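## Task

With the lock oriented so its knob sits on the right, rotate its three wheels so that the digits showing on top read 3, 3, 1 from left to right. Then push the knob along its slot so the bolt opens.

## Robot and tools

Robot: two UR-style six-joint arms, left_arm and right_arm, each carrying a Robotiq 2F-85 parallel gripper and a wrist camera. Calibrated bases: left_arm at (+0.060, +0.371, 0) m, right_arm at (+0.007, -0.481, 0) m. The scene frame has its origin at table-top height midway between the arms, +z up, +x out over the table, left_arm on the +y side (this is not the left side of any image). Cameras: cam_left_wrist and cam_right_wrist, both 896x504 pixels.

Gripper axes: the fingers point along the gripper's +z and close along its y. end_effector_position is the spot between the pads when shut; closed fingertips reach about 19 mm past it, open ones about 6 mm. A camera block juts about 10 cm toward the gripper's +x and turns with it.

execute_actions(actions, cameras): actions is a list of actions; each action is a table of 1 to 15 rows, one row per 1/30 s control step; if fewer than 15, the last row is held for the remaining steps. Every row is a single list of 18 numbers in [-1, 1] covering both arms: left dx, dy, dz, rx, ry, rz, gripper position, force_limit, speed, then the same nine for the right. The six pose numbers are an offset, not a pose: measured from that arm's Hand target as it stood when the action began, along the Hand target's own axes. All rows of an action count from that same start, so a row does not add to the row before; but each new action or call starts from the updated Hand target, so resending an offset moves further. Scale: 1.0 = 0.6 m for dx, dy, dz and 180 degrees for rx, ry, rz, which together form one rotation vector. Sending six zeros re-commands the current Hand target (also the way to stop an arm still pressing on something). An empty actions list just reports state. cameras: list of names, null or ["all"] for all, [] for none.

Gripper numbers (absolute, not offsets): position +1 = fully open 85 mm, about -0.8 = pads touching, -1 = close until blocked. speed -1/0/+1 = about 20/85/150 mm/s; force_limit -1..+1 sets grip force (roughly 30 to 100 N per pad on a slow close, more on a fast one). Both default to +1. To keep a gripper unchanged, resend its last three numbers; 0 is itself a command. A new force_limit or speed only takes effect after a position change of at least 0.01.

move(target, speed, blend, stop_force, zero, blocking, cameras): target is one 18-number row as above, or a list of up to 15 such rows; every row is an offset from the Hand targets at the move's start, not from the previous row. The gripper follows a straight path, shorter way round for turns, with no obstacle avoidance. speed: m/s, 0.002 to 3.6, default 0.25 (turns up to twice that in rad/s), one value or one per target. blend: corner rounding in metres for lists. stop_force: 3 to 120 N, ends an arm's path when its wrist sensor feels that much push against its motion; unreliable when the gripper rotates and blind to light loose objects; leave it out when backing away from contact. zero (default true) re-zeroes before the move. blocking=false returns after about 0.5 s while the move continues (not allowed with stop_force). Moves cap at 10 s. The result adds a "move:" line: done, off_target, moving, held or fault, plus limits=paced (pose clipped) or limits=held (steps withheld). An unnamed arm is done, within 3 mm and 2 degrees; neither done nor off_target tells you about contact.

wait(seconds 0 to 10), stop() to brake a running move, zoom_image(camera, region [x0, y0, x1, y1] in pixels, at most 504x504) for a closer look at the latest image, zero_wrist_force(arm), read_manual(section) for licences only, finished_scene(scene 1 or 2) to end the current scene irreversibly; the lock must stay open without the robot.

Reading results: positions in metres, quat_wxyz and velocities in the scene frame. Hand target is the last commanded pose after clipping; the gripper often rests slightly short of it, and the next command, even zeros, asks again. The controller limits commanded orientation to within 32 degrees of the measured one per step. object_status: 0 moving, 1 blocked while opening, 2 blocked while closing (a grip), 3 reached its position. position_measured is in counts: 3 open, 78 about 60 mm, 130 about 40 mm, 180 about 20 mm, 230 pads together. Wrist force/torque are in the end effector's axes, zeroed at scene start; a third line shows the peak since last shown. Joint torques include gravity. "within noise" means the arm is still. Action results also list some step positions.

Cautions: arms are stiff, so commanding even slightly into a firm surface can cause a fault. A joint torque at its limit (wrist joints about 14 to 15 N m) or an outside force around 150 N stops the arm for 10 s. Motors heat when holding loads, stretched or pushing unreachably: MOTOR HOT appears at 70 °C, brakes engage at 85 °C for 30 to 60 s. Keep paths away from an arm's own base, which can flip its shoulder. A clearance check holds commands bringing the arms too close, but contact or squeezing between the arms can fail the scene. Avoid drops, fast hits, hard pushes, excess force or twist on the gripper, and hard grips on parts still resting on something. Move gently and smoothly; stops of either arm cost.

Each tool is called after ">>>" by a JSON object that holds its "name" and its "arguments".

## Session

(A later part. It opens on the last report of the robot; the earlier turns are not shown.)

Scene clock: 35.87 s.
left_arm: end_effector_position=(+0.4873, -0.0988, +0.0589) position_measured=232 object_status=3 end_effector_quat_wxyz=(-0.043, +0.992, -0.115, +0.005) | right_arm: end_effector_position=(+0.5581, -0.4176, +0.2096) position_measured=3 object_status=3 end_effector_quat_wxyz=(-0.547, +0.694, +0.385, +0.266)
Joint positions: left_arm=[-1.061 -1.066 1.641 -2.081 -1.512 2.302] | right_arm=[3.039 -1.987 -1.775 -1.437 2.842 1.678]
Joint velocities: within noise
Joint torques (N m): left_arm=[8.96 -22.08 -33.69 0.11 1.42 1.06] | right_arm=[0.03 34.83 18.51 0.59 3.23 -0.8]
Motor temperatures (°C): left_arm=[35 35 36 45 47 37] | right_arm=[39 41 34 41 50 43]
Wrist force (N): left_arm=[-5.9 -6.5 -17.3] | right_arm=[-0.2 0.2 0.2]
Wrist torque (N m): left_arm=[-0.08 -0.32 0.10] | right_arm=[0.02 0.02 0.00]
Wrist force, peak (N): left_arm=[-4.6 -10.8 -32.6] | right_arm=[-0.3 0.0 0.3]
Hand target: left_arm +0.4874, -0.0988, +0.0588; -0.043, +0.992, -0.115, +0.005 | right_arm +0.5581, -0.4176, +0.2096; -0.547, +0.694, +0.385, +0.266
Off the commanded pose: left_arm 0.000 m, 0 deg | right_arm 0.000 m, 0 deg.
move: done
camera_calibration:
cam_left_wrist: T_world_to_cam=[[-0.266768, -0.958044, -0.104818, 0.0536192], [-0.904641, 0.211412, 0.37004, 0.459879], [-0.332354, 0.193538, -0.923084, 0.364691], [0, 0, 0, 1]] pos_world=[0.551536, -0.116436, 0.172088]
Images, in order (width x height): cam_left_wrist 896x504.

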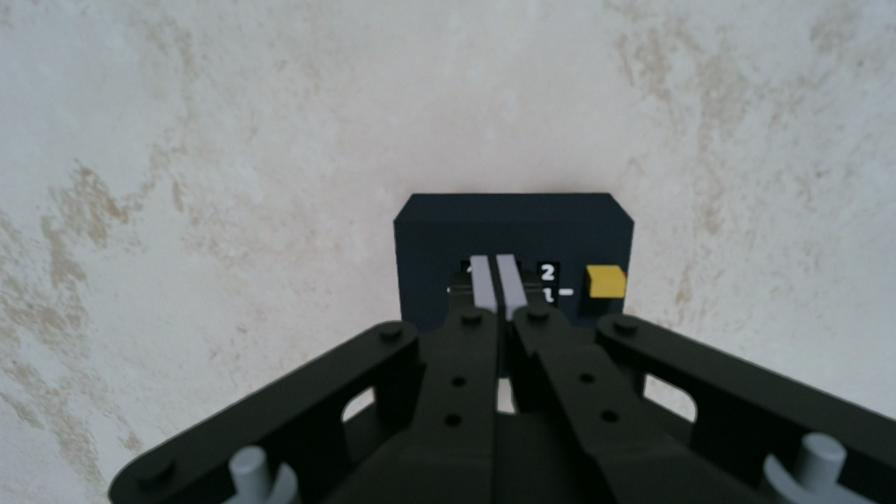

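>>> {"name": "execute_actions", "arguments": {"actions": [], "cameras": ["cam_left_wrist"]}}

Scene clock: 36.47 s.
left_arm: end_effector_position=(+0.4874, -0.0988, +0.0588) position_measured=232 object_status=3 end_effector_quat_wxyz=(-0.043, +0.992, -0.115, +0.005) | right_arm: end_effector_position=(+0.5581, -0.4176, +0.2096) position_measured=3 object_status=3 end_effector_quat_wxyz=(-0.547, +0.694, +0.385, +0.266)
Joint positions: left_arm=[-1.061 -1.066 1.641 -2.081 -1.512 2.302] | right_arm=[3.039 -1.987 -1.775 -1.437 2.842 1.678]
Joint velocities: within noise
Joint torques (N m): left_arm=[10.71 -22.57 -31.72 0.08 1.41 1.13] | right_arm=[0.51 35.05 18.49 0.58 3.23 -0.82]
Motor temperatures (°C): left_arm=[35 35 36 45 47 37] | right_arm=[39 41 34 41 50 42]
Wrist force (N): left_arm=[-6.1 -6.6 -18.2] | right_arm=[-0.1 0.1 0.2]
Wrist torque (N m): left_arm=[-0.04 -0.32 0.11] | right_arm=[0.02 0.02 0.00]
Wrist force, peak (N): left_arm=[-6.1 -6.8 -18.3] | right_arm=[-0.1 0.2 0.3]
Hand target: left_arm +0.4874, -0.0988, +0.0588; -0.043, +0.992, -0.115, +0.005 | right_arm +0.5581, -0.4176, +0.2096; -0.547, +0.694, +0.385, +0.266
Tool commands: left_gripper/position=-1.0 left_gripper/force_limit=-1.0 left_gripper/speed=+0.0 right_gripper/position=+1.0 right_gripper/force_limit=+1.0 right_gripper/speed=+1.0
Off the commanded pose: left_arm 0.000 m, 0 deg | right_arm 0.000 m, 0 deg.
camera_calibration:
cam_left_wrist: T_world_to_cam=[[-0.266768, -0.958044, -0.104818, 0.0536458], [-0.904641, 0.211412, 0.37004, 0.459969], [-0.332354, 0.193538, -0.923084, 0.364725], [0, 0, 0, 1]] pos_world=[0.551636, -0.116436, 0.172088]
Images, in order (width x height): cam_left_wrist 896x504.

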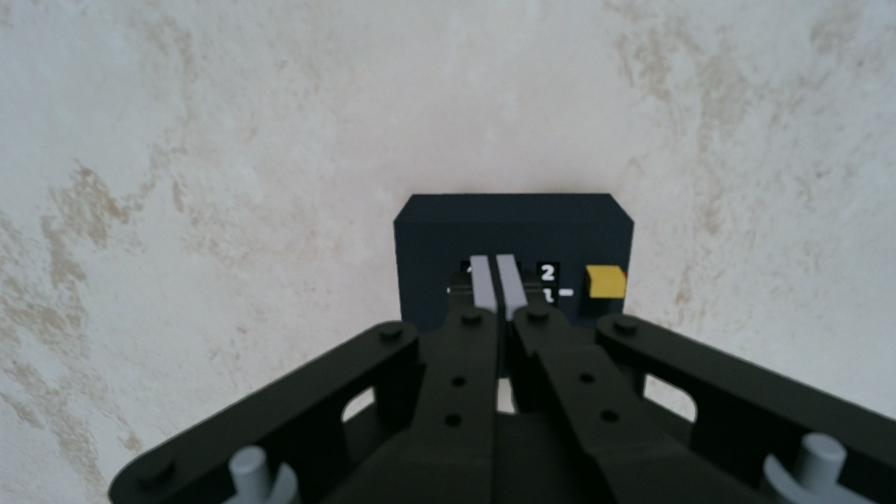

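>>> {"name": "move", "arguments": {"target": [[0, -0.000385, -0.0044, 0, 0, 0, -1, -1, 0, 0, 0, 0, 0, 0, 0, 1, 1, 1], [-0.016667, 0.00018, -0.0044, 0, 0, 0, -1, -1, 0, 0, 0, 0, 0, 0, 0, 1, 1, 1]], "speed": [0.03, 0.05], "cameras": ["cam_left_wrist"]}}

>>> {"name": "zoom_image", "arguments": {"camera": "cam_left_wrist", "region": [390, 170, 640, 330]}}

Scene clock: 37.47 s.
left_arm: end_effector_position=(+0.4777, -0.0969, +0.0615) position_measured=232 object_status=3 end_effector_quat_wxyz=(-0.043, +0.992, -0.115, +0.005) | right_arm: end_effector_position=(+0.5581, -0.4176, +0.2096) position_measured=3 object_status=3 end_effector_quat_wxyz=(-0.547, +0.694, +0.385, +0.266)
Joint positions: left_arm=[-1.073 -1.085 1.663 -2.083 -1.513 2.29] | right_arm=[3.039 -1.987 -1.775 -1.437 2.842 1.678]
Joint velocities: within noise
Joint torques (N m): left_arm=[-6.61 -53.45 -9.82 -6.75 -0.6 -1.27] | right_arm=[-0.19 34.88 18.62 0.59 3.14 -0.82]
Motor temperatures (°C): left_arm=[35 35 36 45 47 37] | right_arm=[39 41 34 41 50 42]
Wrist force (N): left_arm=[0.7 -0.6 0.1] | right_arm=[-0.1 -0.1 0.1]
Wrist torque (N m): left_arm=[-0.08 -0.10 0.03] | right_arm=[-0.01 0.02 0.00]
Wrist force, peak (N): left_arm=[-6.2 -6.8 -18.4] | right_arm=[-0.3 0.1 0.2]
Hand target: left_arm +0.4776, -0.0969, +0.0615; -0.043, +0.992, -0.115, +0.005 | right_arm +0.5581, -0.4176, +0.2096; -0.547, +0.694, +0.385, +0.266
Off the commanded pose: left_arm 0.000 m, 0 deg | right_arm 0.000 m, 0 deg.
move: done
camera_calibration:
cam_left_wrist: T_world_to_cam=[[-0.266768, -0.958044, -0.104818, 0.0531243], [-0.904641, 0.211412, 0.37004, 0.44974], [-0.332354, 0.193538, -0.923084, 0.3635], [0, 0, 0, 1]] pos_world=[0.541836, -0.114536, 0.174688]
Images, in order (width x height): cam_left_wrist 896x504.

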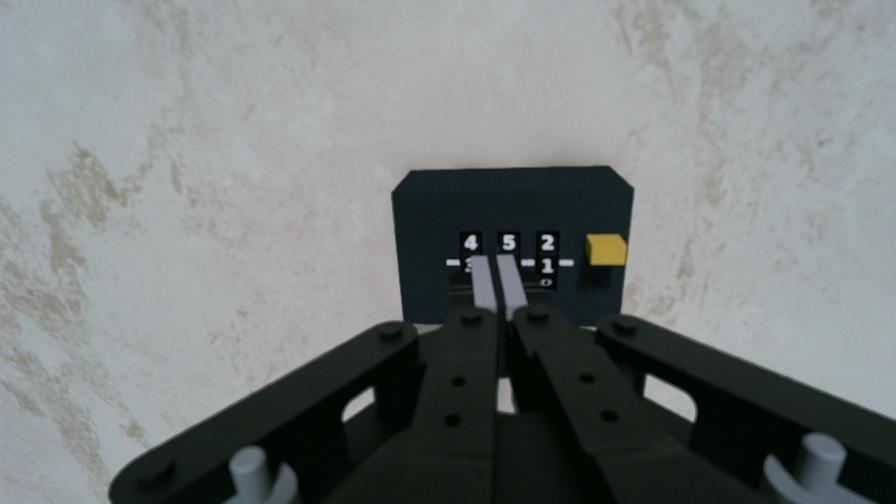

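Scaled by 2.016 from the camera's 896x504 image, which has a finer 1280x720 frame.

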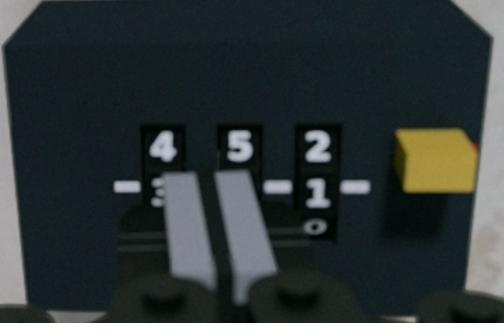

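>>> {"name": "move", "arguments": {"target": [[0, 0.00032, 0.003653, 0, 0, 0, -1, -1, 0, 0, 0, 0, 0, 0, 0, 1, 1, 1], [0, 0.000407, 0.004649, 0, 0, 0, -1, -1, 0, 0, 0, 0, 0, 0, 0, 1, 1, 1], [0.005, 0.000407, 0.004649, 0, 0, 0, -1, -1, 0, 0, 0, 0, 0, 0, 0, 1, 1, 1], [0.009167, 0.00006, 0.004512, 0, 0, 0, -1, -1, 0, 0, 0, 0, 0, 0, 0, 1, 1, 1], [0.013333, -0.00012, 0.00436, 0, 0, 0, -1, -1, 0, 0, 0, 0, 0, 0, 0, 1, 1, 1], [0.016667, -0.000113, 0.004443, 0, 0, 0, -1, -1, 0, 0, 0, 0, 0, 0, 0, 1, 1, 1]], "speed": [0.03, 0.01, 0.015, 0.015, 0.015, 0.015], "cameras": ["cam_left_wrist"]}}

Scene clock: 48.23 s.
left_arm: end_effector_position=(+0.4873, -0.0989, +0.0588) position_measured=232 object_status=3 end_effector_quat_wxyz=(-0.043, +0.992, -0.115, +0.005) | right_arm: end_effector_position=(+0.5581, -0.4176, +0.2096) position_measured=3 object_status=3 end_effector_quat_wxyz=(-0.547, +0.694, +0.385, +0.266)
Joint positions: left_arm=[-1.061 -1.066 1.641 -2.081 -1.512 2.302] | right_arm=[3.039 -1.987 -1.775 -1.437 2.842 1.678]
Joint velocities: within noise
Joint torques (N m): left_arm=[10.99 -23.32 -33.91 0.2 1.45 1.22] | right_arm=[0.28 35.06 18.76 0.6 3.14 -0.79]
Motor temperatures (°C): left_arm=[35 35 36 45 46 37] | right_arm=[39 41 34 41 50 42]
Wrist force (N): left_arm=[-5.7 -5.5 -16.4] | right_arm=[-0.2 0.1 0.2]
Wrist torque (N m): left_arm=[-0.05 -0.31 0.10] | right_arm=[0.02 0.03 0.01]
Wrist force, peak (N): left_arm=[-3.7 -9.2 -24.5] | right_arm=[-0.1 0.2 0.4]
Hand target: left_arm +0.4874, -0.0989, +0.0588; -0.043, +0.992, -0.115, +0.005 | right_arm +0.5581, -0.4176, +0.2096; -0.547, +0.694, +0.385, +0.266
Off the commanded pose: left_arm 0.000 m, 0 deg | right_arm 0.000 m, 0 deg.
move: done
camera_calibration:
cam_left_wrist: T_world_to_cam=[[-0.266768, -0.958044, -0.104818, 0.0535129], [-0.904641, 0.211412, 0.37004, 0.459937], [-0.332354, 0.193538, -0.923084, 0.364618], [0, 0, 0, 1]] pos_world=[0.551536, -0.116536, 0.171988]
Images, in order (width x height): cam_left_wrist 896x504.

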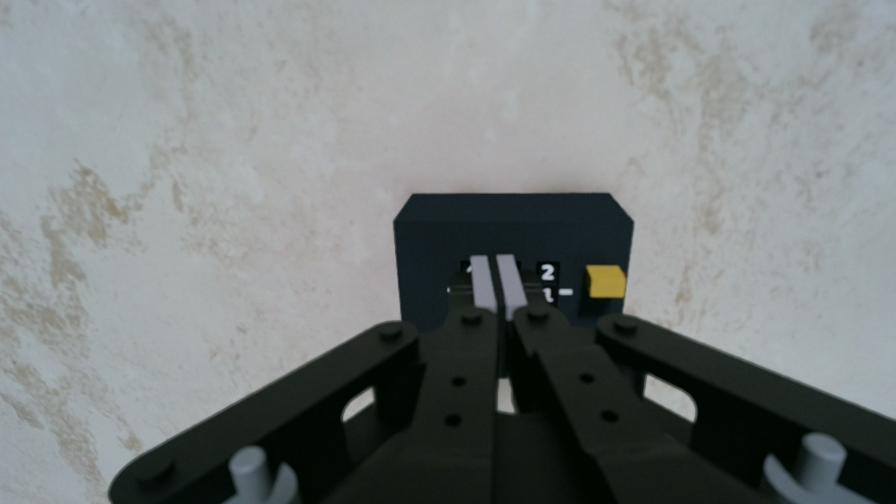

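>>> {"name": "move", "arguments": {"target": [[0, -0.000385, -0.0044, 0, 0, 0, -1, -1, 0, 0, 0, 0, 0, 0, 0, 1, 1, 1], [0, -0.001627, -0.018596, 0, 0, 0, -1, -1, 0, 0, 0, 0, 0, 0, 0, 1, 1, 1], [-0.004042, 0.058207, -0.033032, -0.027778, 0, 0, -1, -1, 0, 0, 0, 0, 0, 0, 0, 1, 1, 1]], "speed": [0.03, 0.1, 0.15], "blend": [0, 0.004, 0], "cameras": ["cam_left_wrist"]}}

>>> {"name": "zoom_image", "arguments": {"camera": "cam_left_wrist", "region": [340, 190, 590, 350]}}

Scene clock: 49.53 s.
left_arm: end_effector_position=(+0.4768, -0.1338, +0.0755) position_measured=232 object_status=3 end_effector_quat_wxyz=(+0.000, +0.993, -0.115, +0.000) | right_arm: end_effector_position=(+0.5581, -0.4176, +0.2096) position_measured=3 object_status=3 end_effector_quat_wxyz=(-0.547, +0.694, +0.385, +0.266)
Joint positions: left_arm=[-1.078 -1.067 1.609 -2.112 -1.571 2.287] | right_arm=[3.039 -1.987 -1.775 -1.437 2.842 1.678]
Joint velocities: within noise
Joint torques (N m): left_arm=[-7.09 -33.22 -37.95 -6.75 -1.15 -1.52] | right_arm=[0.24 34.56 19.14 0.61 3.11 -0.75]
Motor temperatures (°C): left_arm=[35 35 36 45 46 37] | right_arm=[39 41 34 41 50 42]
Wrist force (N): left_arm=[0.5 -0.6 -0.1] | right_arm=[-0.3 0.1 0.2]
Wrist torque (N m): left_arm=[-0.11 -0.09 0.03] | right_arm=[0.01 0.04 0.00]
Wrist force, peak (N): left_arm=[-6.1 -5.9 -17.2] | right_arm=[-0.1 0.1 0.3]
Hand target: left_arm +0.4767, -0.1339, +0.0755; +0.000, +0.993, -0.115, +0.000 | right_arm +0.5581, -0.4176, +0.2096; -0.547, +0.694, +0.385, +0.266
Off the commanded pose: left_arm 0.000 m, 0 deg | right_arm 0.000 m, 0 deg.
move: done
camera_calibration:
cam_left_wrist: T_world_to_cam=[[-0.268015, -0.963245, -0.0180991, 0.0123932], [-0.897319, 0.242745, 0.368637, 0.4523], [-0.350695, 0.115041, -0.929397, 0.382016], [0, 0, 0, 1]] pos_world=[0.54315, -0.141804, 0.188534]
Images, in order (width x height): cam_left_wrist 896x504.

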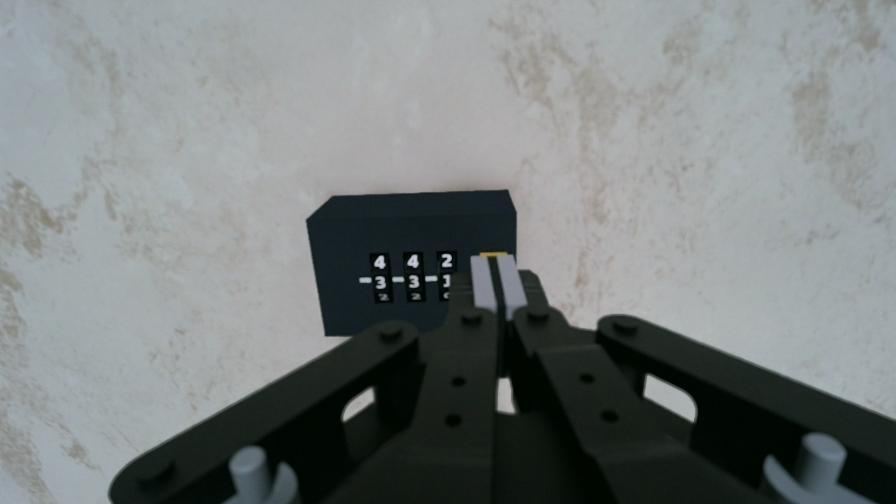

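Scaled by 2.016 from the camera's 896x504 image, which has a finer 1280x720 frame.

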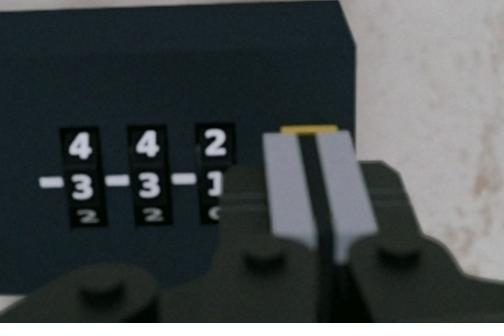

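>>> {"name": "move", "arguments": {"target": [0, 0.000833, 0.011667, 0, 0, 0, -1, -1, 0, 0, 0, 0, 0, 0, 0, 1, 1, 1], "speed": [0.06], "cameras": []}}

>>> {"name": "move", "arguments": {"target": [0, 0, 0.005833, 0, 0, 0, -1, -1, 0, 0, 0, 0, 0, 0, 0, 1, 1, 1], "speed": [0.004], "stop_force": 4, "cameras": ["cam_left_wrist"]}}

>>> {"name": "zoom_image", "arguments": {"camera": "cam_left_wrist", "region": [340, 190, 590, 350]}}

Scene clock: 51.67 s.
left_arm: end_effector_position=(+0.4766, -0.1344, +0.0686) position_measured=232 object_status=3 end_effector_quat_wxyz=(+0.000, +0.993, -0.115, +0.000) | right_arm: end_effector_position=(+0.5581, -0.4176, +0.2096) position_measured=3 object_status=3 end_effector_quat_wxyz=(-0.547, +0.694, +0.385, +0.266)
Joint positions: left_arm=[-1.079 -1.058 1.615 -2.128 -1.571 2.286] | right_arm=[3.039 -1.987 -1.775 -1.437 2.842 1.678]
Joint velocities: within noise
Joint torques (N m): left_arm=[-7.31 -33.3 -10.99 -7.28 -1.2 -1.52] | right_arm=[-0.21 34.91 19.45 0.6 3.15 -0.63]
Motor temperatures (°C): left_arm=[35 35 36 45 46 37] | right_arm=[39 41 34 41 50 42]
Wrist force (N): left_arm=[0.3 -0.5 0.1] | right_arm=[0.0 0.1 0.2]
Wrist torque (N m): left_arm=[-0.09 -0.07 0.04] | right_arm=[0.01 -0.01 0.01]
Wrist force, peak (N): left_arm=[0.8 -0.7 0.0] | right_arm=[-0.1 0.2 0.4]
Hand target: left_arm +0.4766, -0.1344, +0.0685; +0.000, +0.993, -0.115, +0.000 | right_arm +0.5581, -0.4176, +0.2096; -0.547, +0.694, +0.385, +0.266
Off the commanded pose: left_arm 0.000 m, 0 deg | right_arm 0.000 m, 0 deg.
move: done
No camera images: "cameras" was empty.

Scene clock: 53.67 s.
left_arm: end_effector_position=(+0.4766, -0.1344, +0.0668) position_measured=232 object_status=3 end_effector_quat_wxyz=(+0.000, +0.993, -0.115, +0.000) | right_arm: end_effector_position=(+0.5581, -0.4176, +0.2096) position_measured=3 object_status=3 end_effector_quat_wxyz=(-0.547, +0.694, +0.385, +0.266)
Joint positions: left_arm=[-1.079 -1.056 1.616 -2.132 -1.571 2.286] | right_arm=[3.039 -1.987 -1.775 -1.437 2.842 1.678]
Joint velocities: within noise
Joint torques (N m): left_arm=[-6.92 -50.73 -34.25 0.51 -1.19 -1.53] | right_arm=[0 34.61 19.65 0.52 3.2 -0.73]
Motor temperatures (°C): left_arm=[35 35 36 45 46 37] | right_arm=[39 41 34 41 50 42]
Wrist force (N): left_arm=[1.1 -1.3 -3.6] | right_arm=[-0.1 0.0 0.1]
Wrist torque (N m): left_arm=[-0.11 -0.10 0.03] | right_arm=[0.00 0.01 0.00]
Wrist force, peak (N): left_arm=[-1.5 -2.7 -10.6] | right_arm=[-0.1 0.0 0.5]
Hand target: left_arm +0.4766, -0.1344, +0.0668; +0.000, +0.993, -0.115, +0.000 (not the last commanded pose) | right_arm +0.5581, -0.4176, +0.2096; -0.547, +0.694, +0.385, +0.266
Off the commanded pose: left_arm 0.002 m, 0 deg | right_arm 0.000 m, 0 deg.
move: contact (left_arm)
camera_calibration:
cam_left_wrist: T_world_to_cam=[[-0.268026, -0.963246, -0.0178597, 0.0115908], [-0.897278, 0.242835, 0.368678, 0.455583], [-0.35079, 0.11484, -0.929386, 0.373893], [0, 0, 0, 1]] pos_world=[0.54305, -0.142405, 0.179735]
Images, in order (width x height): cam_left_wrist 896x504.

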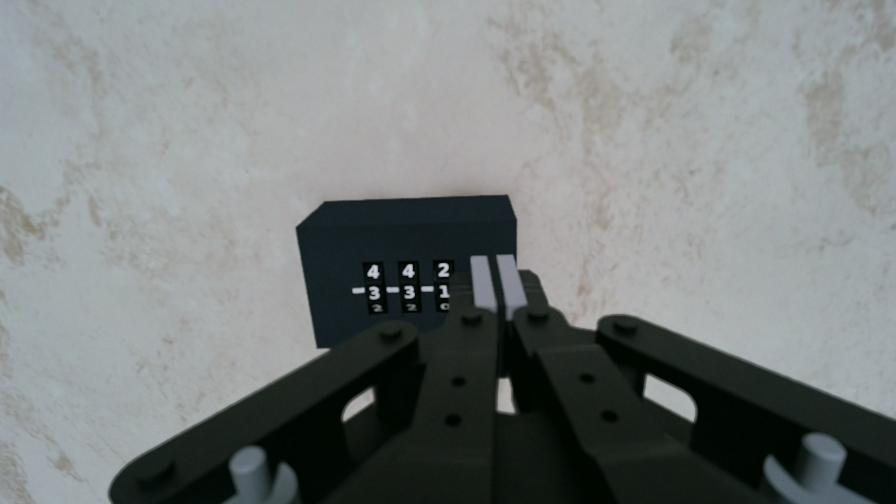

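Scaled by 2.016 from the camera's 896x504 image, which has a finer 1280x720 frame.

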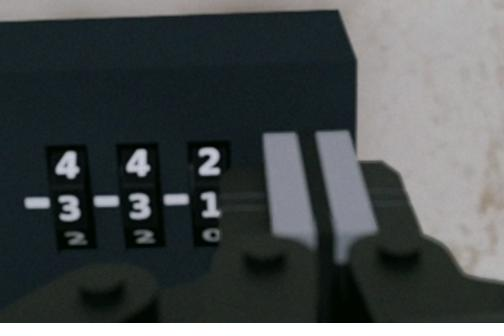

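>>> {"name": "move", "arguments": {"target": [[0, 0, 0.000417, 0, 0, 0, -1, -1, 0, 0, 0, 0, 0, 0, 0, 1, 1, 1], [-0.0025, 0, 0.000417, 0, 0, 0, -1, -1, 0, 0, 0, 0, 0, 0, 0, 1, 1, 1], [-0.005, 0, 0.000417, 0, 0, 0, -1, -1, 0, 0, 0, 0, 0, 0, 0, 1, 1, 1]], "speed": [0.005, 0.006, 0.006], "cameras": ["cam_left_wrist"]}}

Scene clock: 54.87 s.
left_arm: end_effector_position=(+0.4738, -0.1337, +0.0665) position_measured=232 object_status=3 end_effector_quat_wxyz=(+0.000, +0.993, -0.115, +0.000) | right_arm: end_effector_position=(+0.5581, -0.4176, +0.2096) position_measured=3 object_status=3 end_effector_quat_wxyz=(-0.547, +0.694, +0.385, +0.266)
Joint positions: left_arm=[-1.082 -1.06 1.624 -2.135 -1.571 2.283] | right_arm=[3.039 -1.987 -1.775 -1.437 2.842 1.678]
Joint velocities: within noise
Joint torques (N m): left_arm=[-10.05 -43 -5.73 -5.69 -1.24 -1.55] | right_arm=[0.57 34.67 19.53 0.6 3.18 -0.74]
Motor temperatures (°C): left_arm=[35 35 36 45 46 37] | right_arm=[39 41 34 41 50 42]
Wrist force (N): left_arm=[1.7 -5.1 -16.3] | right_arm=[-0.2 0.1 0.1]
Wrist torque (N m): left_arm=[-0.09 -0.08 0.03] | right_arm=[0.00 0.03 0.00]
Wrist force, peak (N): left_arm=[1.8 -4.9 -16.5] | right_arm=[-0.2 0.0 0.5]
Hand target: left_arm +0.4737, -0.1337, +0.0665; +0.000, +0.993, -0.115, +0.000 | right_arm +0.5581, -0.4176, +0.2096; -0.547, +0.694, +0.385, +0.266
Off the commanded pose: left_arm 0.000 m, 0 deg | right_arm 0.000 m, 0 deg.
move: done
camera_calibration:
cam_left_wrist: T_world_to_cam=[[-0.267993, -0.963257, -0.01777, 0.0114752], [-0.897287, 0.242838, 0.368655, 0.452984], [-0.350794, 0.114742, -0.929396, 0.372635], [0, 0, 0, 1]] pos_world=[0.54025, -0.141705, 0.179535]
Images, in order (width x height): cam_left_wrist 896x504.

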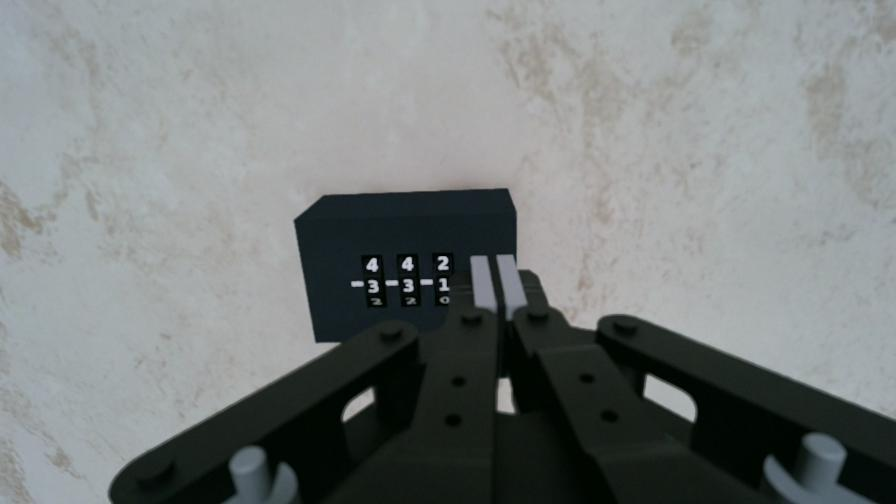

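>>> {"name": "move", "arguments": {"target": [-0.003833, 0, 0, 0, 0, 0, -1, -1, 0, 0, 0, 0, 0, 0, 0, 1, 1, 1], "speed": [0.006], "cameras": ["cam_left_wrist"]}}

Scene clock: 57.00 s.
left_arm: end_effector_position=(+0.4715, -0.1332, +0.0665) position_measured=232 object_status=3 end_effector_quat_wxyz=(+0.000, +0.993, -0.115, +0.000) | right_arm: end_effector_position=(+0.5581, -0.4176, +0.2096) position_measured=3 object_status=3 end_effector_quat_wxyz=(-0.547, +0.694, +0.385, +0.266)
Joint positions: left_arm=[-1.085 -1.064 1.63 -2.137 -1.571 2.28] | right_arm=[3.039 -1.987 -1.775 -1.437 2.842 1.678]
Joint velocities: within noise
Joint torques (N m): left_arm=[-8.81 -46.35 -4.45 -4.18 -0.62 -1.38] | right_arm=[0.49 34.82 19.22 0.58 3.21 -0.7]
Motor temperatures (°C): left_arm=[35 35 36 45 46 37] | right_arm=[39 41 34 41 50 42]
Wrist force (N): left_arm=[3.9 -0.7 -12.8] | right_arm=[-0.1 0.1 0.2]
Wrist torque (N m): left_arm=[-0.17 0.00 0.02] | right_arm=[0.01 0.01 0.00]
Wrist force, peak (N): left_arm=[1.4 -5.7 -17.7] | right_arm=[-0.2 0.2 0.3]
Hand target: left_arm +0.4715, -0.1332, +0.0665; +0.000, +0.993, -0.115, +0.000 | right_arm +0.5581, -0.4176, +0.2096; -0.547, +0.694, +0.385, +0.266
Off the commanded pose: left_arm 0.000 m, 0 deg | right_arm 0.000 m, 0 deg.
move: done
camera_calibration:
cam_left_wrist: T_world_to_cam=[[-0.268026, -0.963246, -0.0178597, 0.0113762], [-0.897278, 0.242835, 0.368678, 0.450789], [-0.35079, 0.11484, -0.929386, 0.37178], [0, 0, 0, 1]] pos_world=[0.53795, -0.141205, 0.179535]
Images, in order (width x height): cam_left_wrist 896x504.

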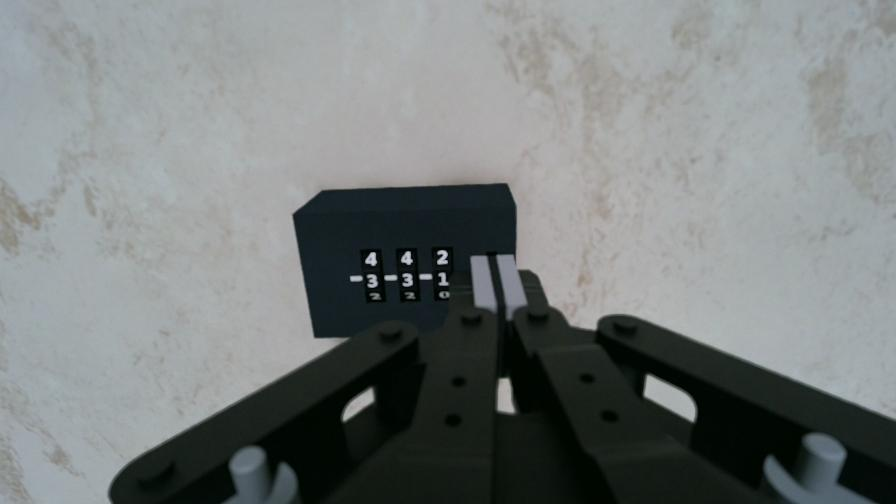

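>>> {"name": "zoom_image", "arguments": {"camera": "cam_left_wrist", "region": [440, 210, 560, 280]}}

Scaled by 4.200 from the camera's 896x504 image, which has a finer 1280x720 frame.

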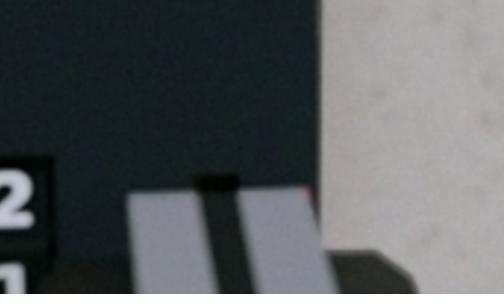

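>>> {"name": "move", "arguments": {"target": [-0.0015, 0, 0, 0, 0, 0, -1, -1, 0, 0, 0, 0, 0, 0, 0, 1, 1, 1], "speed": [0.006], "cameras": ["cam_left_wrist"]}}

>>> {"name": "zoom_image", "arguments": {"camera": "cam_left_wrist", "region": [440, 210, 560, 280]}}

Scene clock: 58.03 s.
left_arm: end_effector_position=(+0.4706, -0.1330, +0.0665) position_measured=232 object_status=3 end_effector_quat_wxyz=(+0.000, +0.993, -0.115, +0.000) | right_arm: end_effector_position=(+0.5581, -0.4176, +0.2096) position_measured=3 object_status=3 end_effector_quat_wxyz=(-0.547, +0.694, +0.385, +0.266)
Joint positions: left_arm=[-1.086 -1.065 1.633 -2.138 -1.571 2.279] | right_arm=[3.039 -1.987 -1.775 -1.437 2.842 1.678]
Joint velocities: within noise
Joint torques (N m): left_arm=[-8.75 -45.9 -4.91 -4.23 -0.3 -1.47] | right_arm=[0.7 34.55 19.9 0.64 3.14 -0.71]
Motor temperatures (°C): left_arm=[35 35 36 45 46 37] | right_arm=[39 41 34 41 50 42]
Wrist force (N): left_arm=[3.9 -0.7 -12.8] | right_arm=[-0.1 -0.1 0.2]
Wrist torque (N m): left_arm=[-0.12 0.00 0.02] | right_arm=[-0.01 0.01 0.00]
Wrist force, peak (N): left_arm=[3.9 -0.7 -12.8] | right_arm=[-0.2 -0.1 0.4]
Hand target: left_arm +0.4706, -0.1330, +0.0665; +0.000, +0.993, -0.115, +0.000 | right_arm +0.5581, -0.4176, +0.2096; -0.547, +0.694, +0.385, +0.266
Off the commanded pose: left_arm 0.000 m, 0 deg | right_arm 0.000 m, 0 deg.
move: done
camera_calibration:
cam_left_wrist: T_world_to_cam=[[-0.267993, -0.963257, -0.01777, 0.0112919], [-0.897287, 0.242838, 0.368655, 0.449942], [-0.350794, 0.114742, -0.929396, 0.371432], [0, 0, 0, 1]] pos_world=[0.53705, -0.141005, 0.179535]
Images, in order (width x height): cam_left_wrist 896x504.

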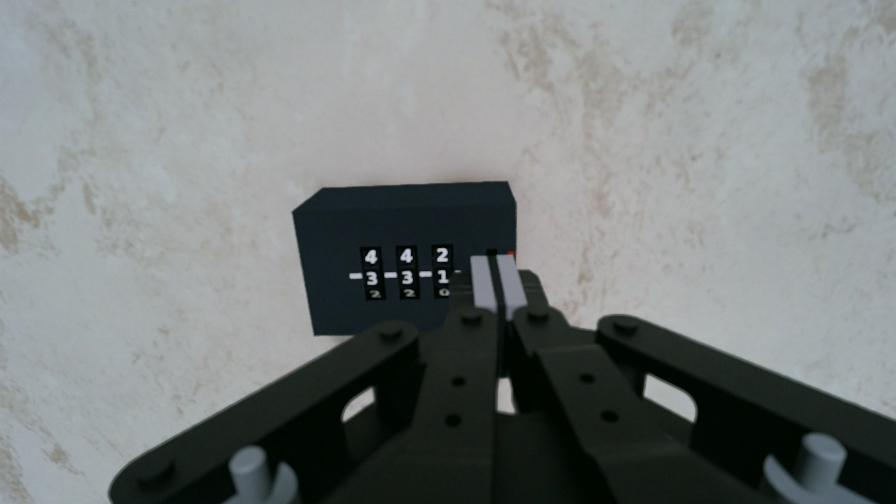

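Scaled by 4.200 from the camera's 896x504 image, which has a finer 1280x720 frame.

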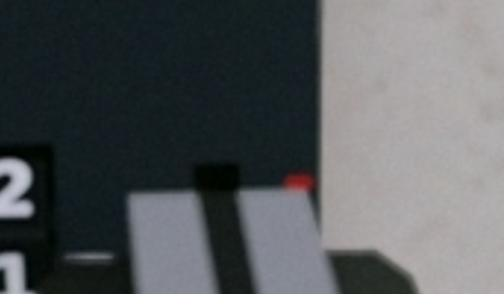

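>>> {"name": "move", "arguments": {"target": [[0, 0, -0.006667, 0, 0, 0, -1, -1, 0, 0, 0, 0, 0, 0, 0, 1, 1, 1], [-0.02, 0, -0.041667, 0, 0, 0, -1, -1, 0, 0, 0, 0, 0, 0, 0, 1, 1, 1]], "speed": [0.03, 0.15], "cameras": ["cam_left_wrist"]}}

>>> {"name": "zoom_image", "arguments": {"camera": "cam_left_wrist", "region": [330, 150, 570, 300]}}

Scene clock: 59.33 s.
left_arm: end_effector_position=(+0.4590, -0.1302, +0.0914) position_measured=232 object_status=3 end_effector_quat_wxyz=(+0.000, +0.993, -0.115, +0.000) | right_arm: end_effector_position=(+0.5581, -0.4176, +0.2096) position_measured=3 object_status=3 end_effector_quat_wxyz=(-0.547, +0.694, +0.385, +0.266)
Joint positions: left_arm=[-1.1 -1.115 1.638 -2.093 -1.571 2.264] | right_arm=[3.039 -1.987 -1.775 -1.437 2.842 1.678]
Joint velocities: within noise
Joint torques (N m): left_arm=[-7.41 -51.55 -12.01 0.46 -1.05 -1.5] | right_arm=[0.78 34.65 19.85 0.63 3.1 -0.75]
Motor temperatures (°C): left_arm=[35 35 36 45 46 37] | right_arm=[39 41 34 41 50 42]
Wrist force (N): left_arm=[0.8 -0.4 0.1] | right_arm=[-0.2 0.3 0.1]
Wrist torque (N m): left_arm=[-0.05 -0.12 0.04] | right_arm=[0.04 0.03 0.00]
Wrist force, peak (N): left_arm=[4.7 -1.2 -12.4] | right_arm=[-0.3 0.0 0.4]
Hand target: left_arm +0.4589, -0.1302, +0.0915; +0.000, +0.993, -0.115, +0.000 | right_arm +0.5581, -0.4176, +0.2096; -0.547, +0.694, +0.385, +0.266
Off the commanded pose: left_arm 0.000 m, 0 deg | right_arm 0.000 m, 0 deg.
move: done
camera_calibration:
cam_left_wrist: T_world_to_cam=[[-0.267993, -0.963257, -0.01777, 0.0111996], [-0.897287, 0.242838, 0.368655, 0.429609], [-0.350794, 0.114742, -0.929396, 0.39016], [0, 0, 0, 1]] pos_world=[0.52535, -0.138305, 0.204435]
Images, in order (width x height): cam_left_wrist 896x504.

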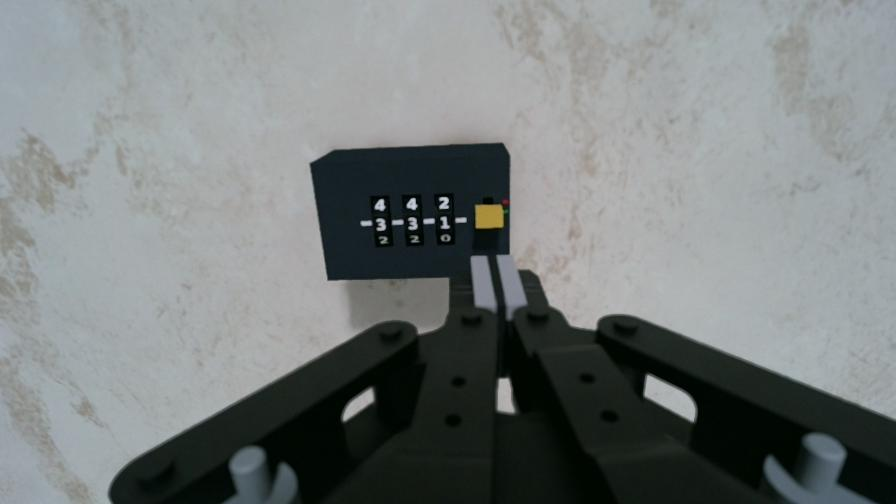

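Scaled by 2.100 from the camera's 896x504 image, which has a finer 1280x720 frame.

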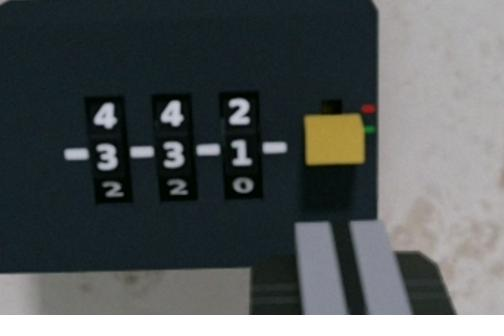

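>>> {"name": "zoom_image", "arguments": {"camera": "cam_left_wrist", "region": [450, 185, 530, 245]}}

Scaled by 6.300 from the camera's 896x504 image, which has a finer 1280x720 frame.

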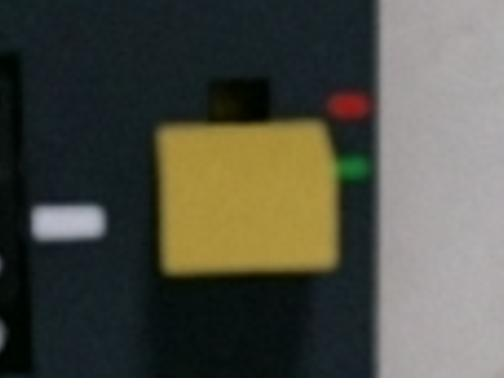

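>>> {"name": "move", "arguments": {"target": [-0.0883, 0, 0.025, 0, 0, 0, -1, -1, 0, 0, 0, 0, 0, 0, 0, 1, 1, 1], "speed": [0.15], "cameras": ["cam_left_wrist"]}}

>>> {"name": "zoom_image", "arguments": {"camera": "cam_left_wrist", "region": [330, 20, 560, 160]}}

>>> {"name": "zoom_image", "arguments": {"camera": "cam_left_wrist", "region": [440, 50, 540, 120]}}

Scene clock: 63.63 s.
left_arm: end_effector_position=(+0.4074, -0.1182, +0.0766) position_measured=232 object_status=3 end_effector_quat_wxyz=(+0.000, +0.993, -0.115, +0.000) | right_arm: end_effector_position=(+0.5581, -0.4176, +0.2096) position_measured=3 object_status=3 end_effector_quat_wxyz=(-0.547, +0.694, +0.385, +0.266)
Joint positions: left_arm=[-1.17 -1.18 1.782 -2.172 -1.571 2.195] | right_arm=[3.039 -1.987 -1.775 -1.437 2.842 1.678]
Joint velocities: within noise
Joint torques (N m): left_arm=[-7.64 -48.99 -10.89 -7.2 1.04 -1.66] | right_arm=[0.31 34.6 20.16 0.52 3.15 -0.73]
Motor temperatures (°C): left_arm=[35 35 36 45 46 37] | right_arm=[39 41 34 41 50 42]
Wrist force (N): left_arm=[0.6 -0.7 0.0] | right_arm=[-0.3 0.0 0.2]
Wrist torque (N m): left_arm=[-0.13 -0.09 0.01] | right_arm=[-0.01 0.05 0.00]
Wrist force, peak (N): left_arm=[1.7 -0.4 -0.4] | right_arm=[-0.2 0.1 0.5]
Hand target: left_arm +0.4073, -0.1181, +0.0765; +0.000, +0.993, -0.115, +0.000 | right_arm +0.5581, -0.4176, +0.2096; -0.547, +0.694, +0.385, +0.266
Off the commanded pose: left_arm 0.000 m, 0 deg | right_arm 0.000 m, 0 deg.
move: done
camera_calibration:
cam_left_wrist: T_world_to_cam=[[-0.268026, -0.963246, -0.0178597, 0.00882302], [-0.897278, 0.242835, 0.368678, 0.385945], [-0.35079, 0.11484, -0.929386, 0.356866], [0, 0, 0, 1]] pos_world=[0.47385, -0.126205, 0.189535]
Images, in order (width x height): cam_left_wrist 896x504.

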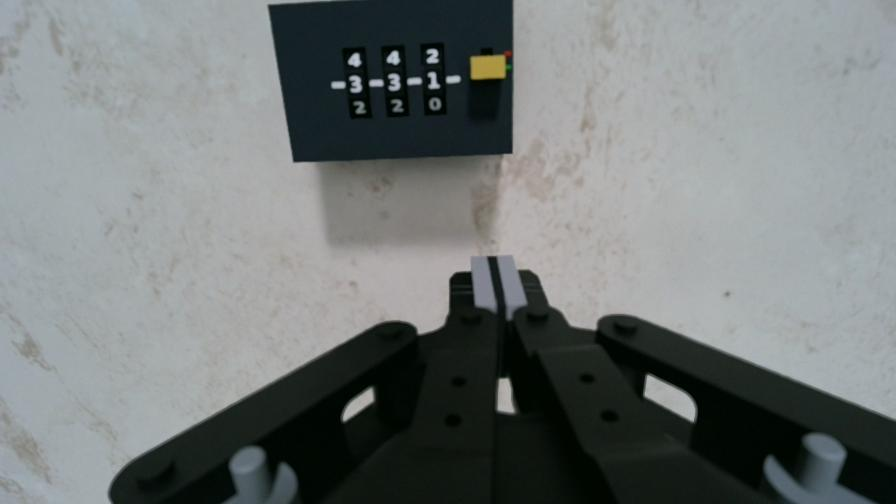

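Scaled by 2.191 from the camera's 896x504 image, which has a finer 1280x720 frame.

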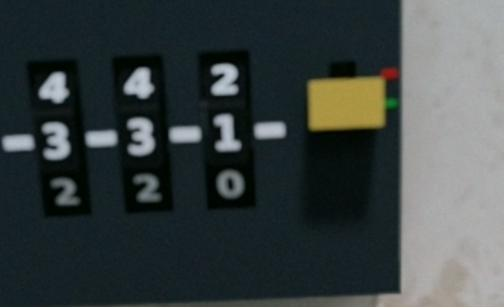

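Scaled by 5.040 from the camera's 896x504 image, which has a finer 1280x720 frame.

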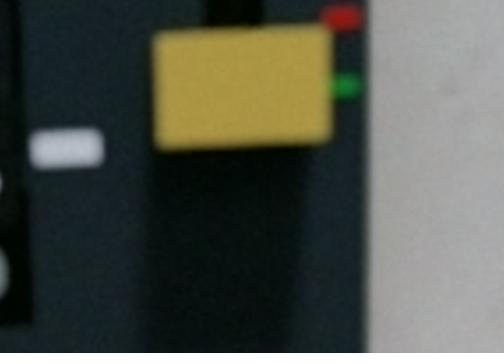

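>>> {"name": "finished_scene", "arguments": {"scene": 2}}

The scene is finished: the task was done.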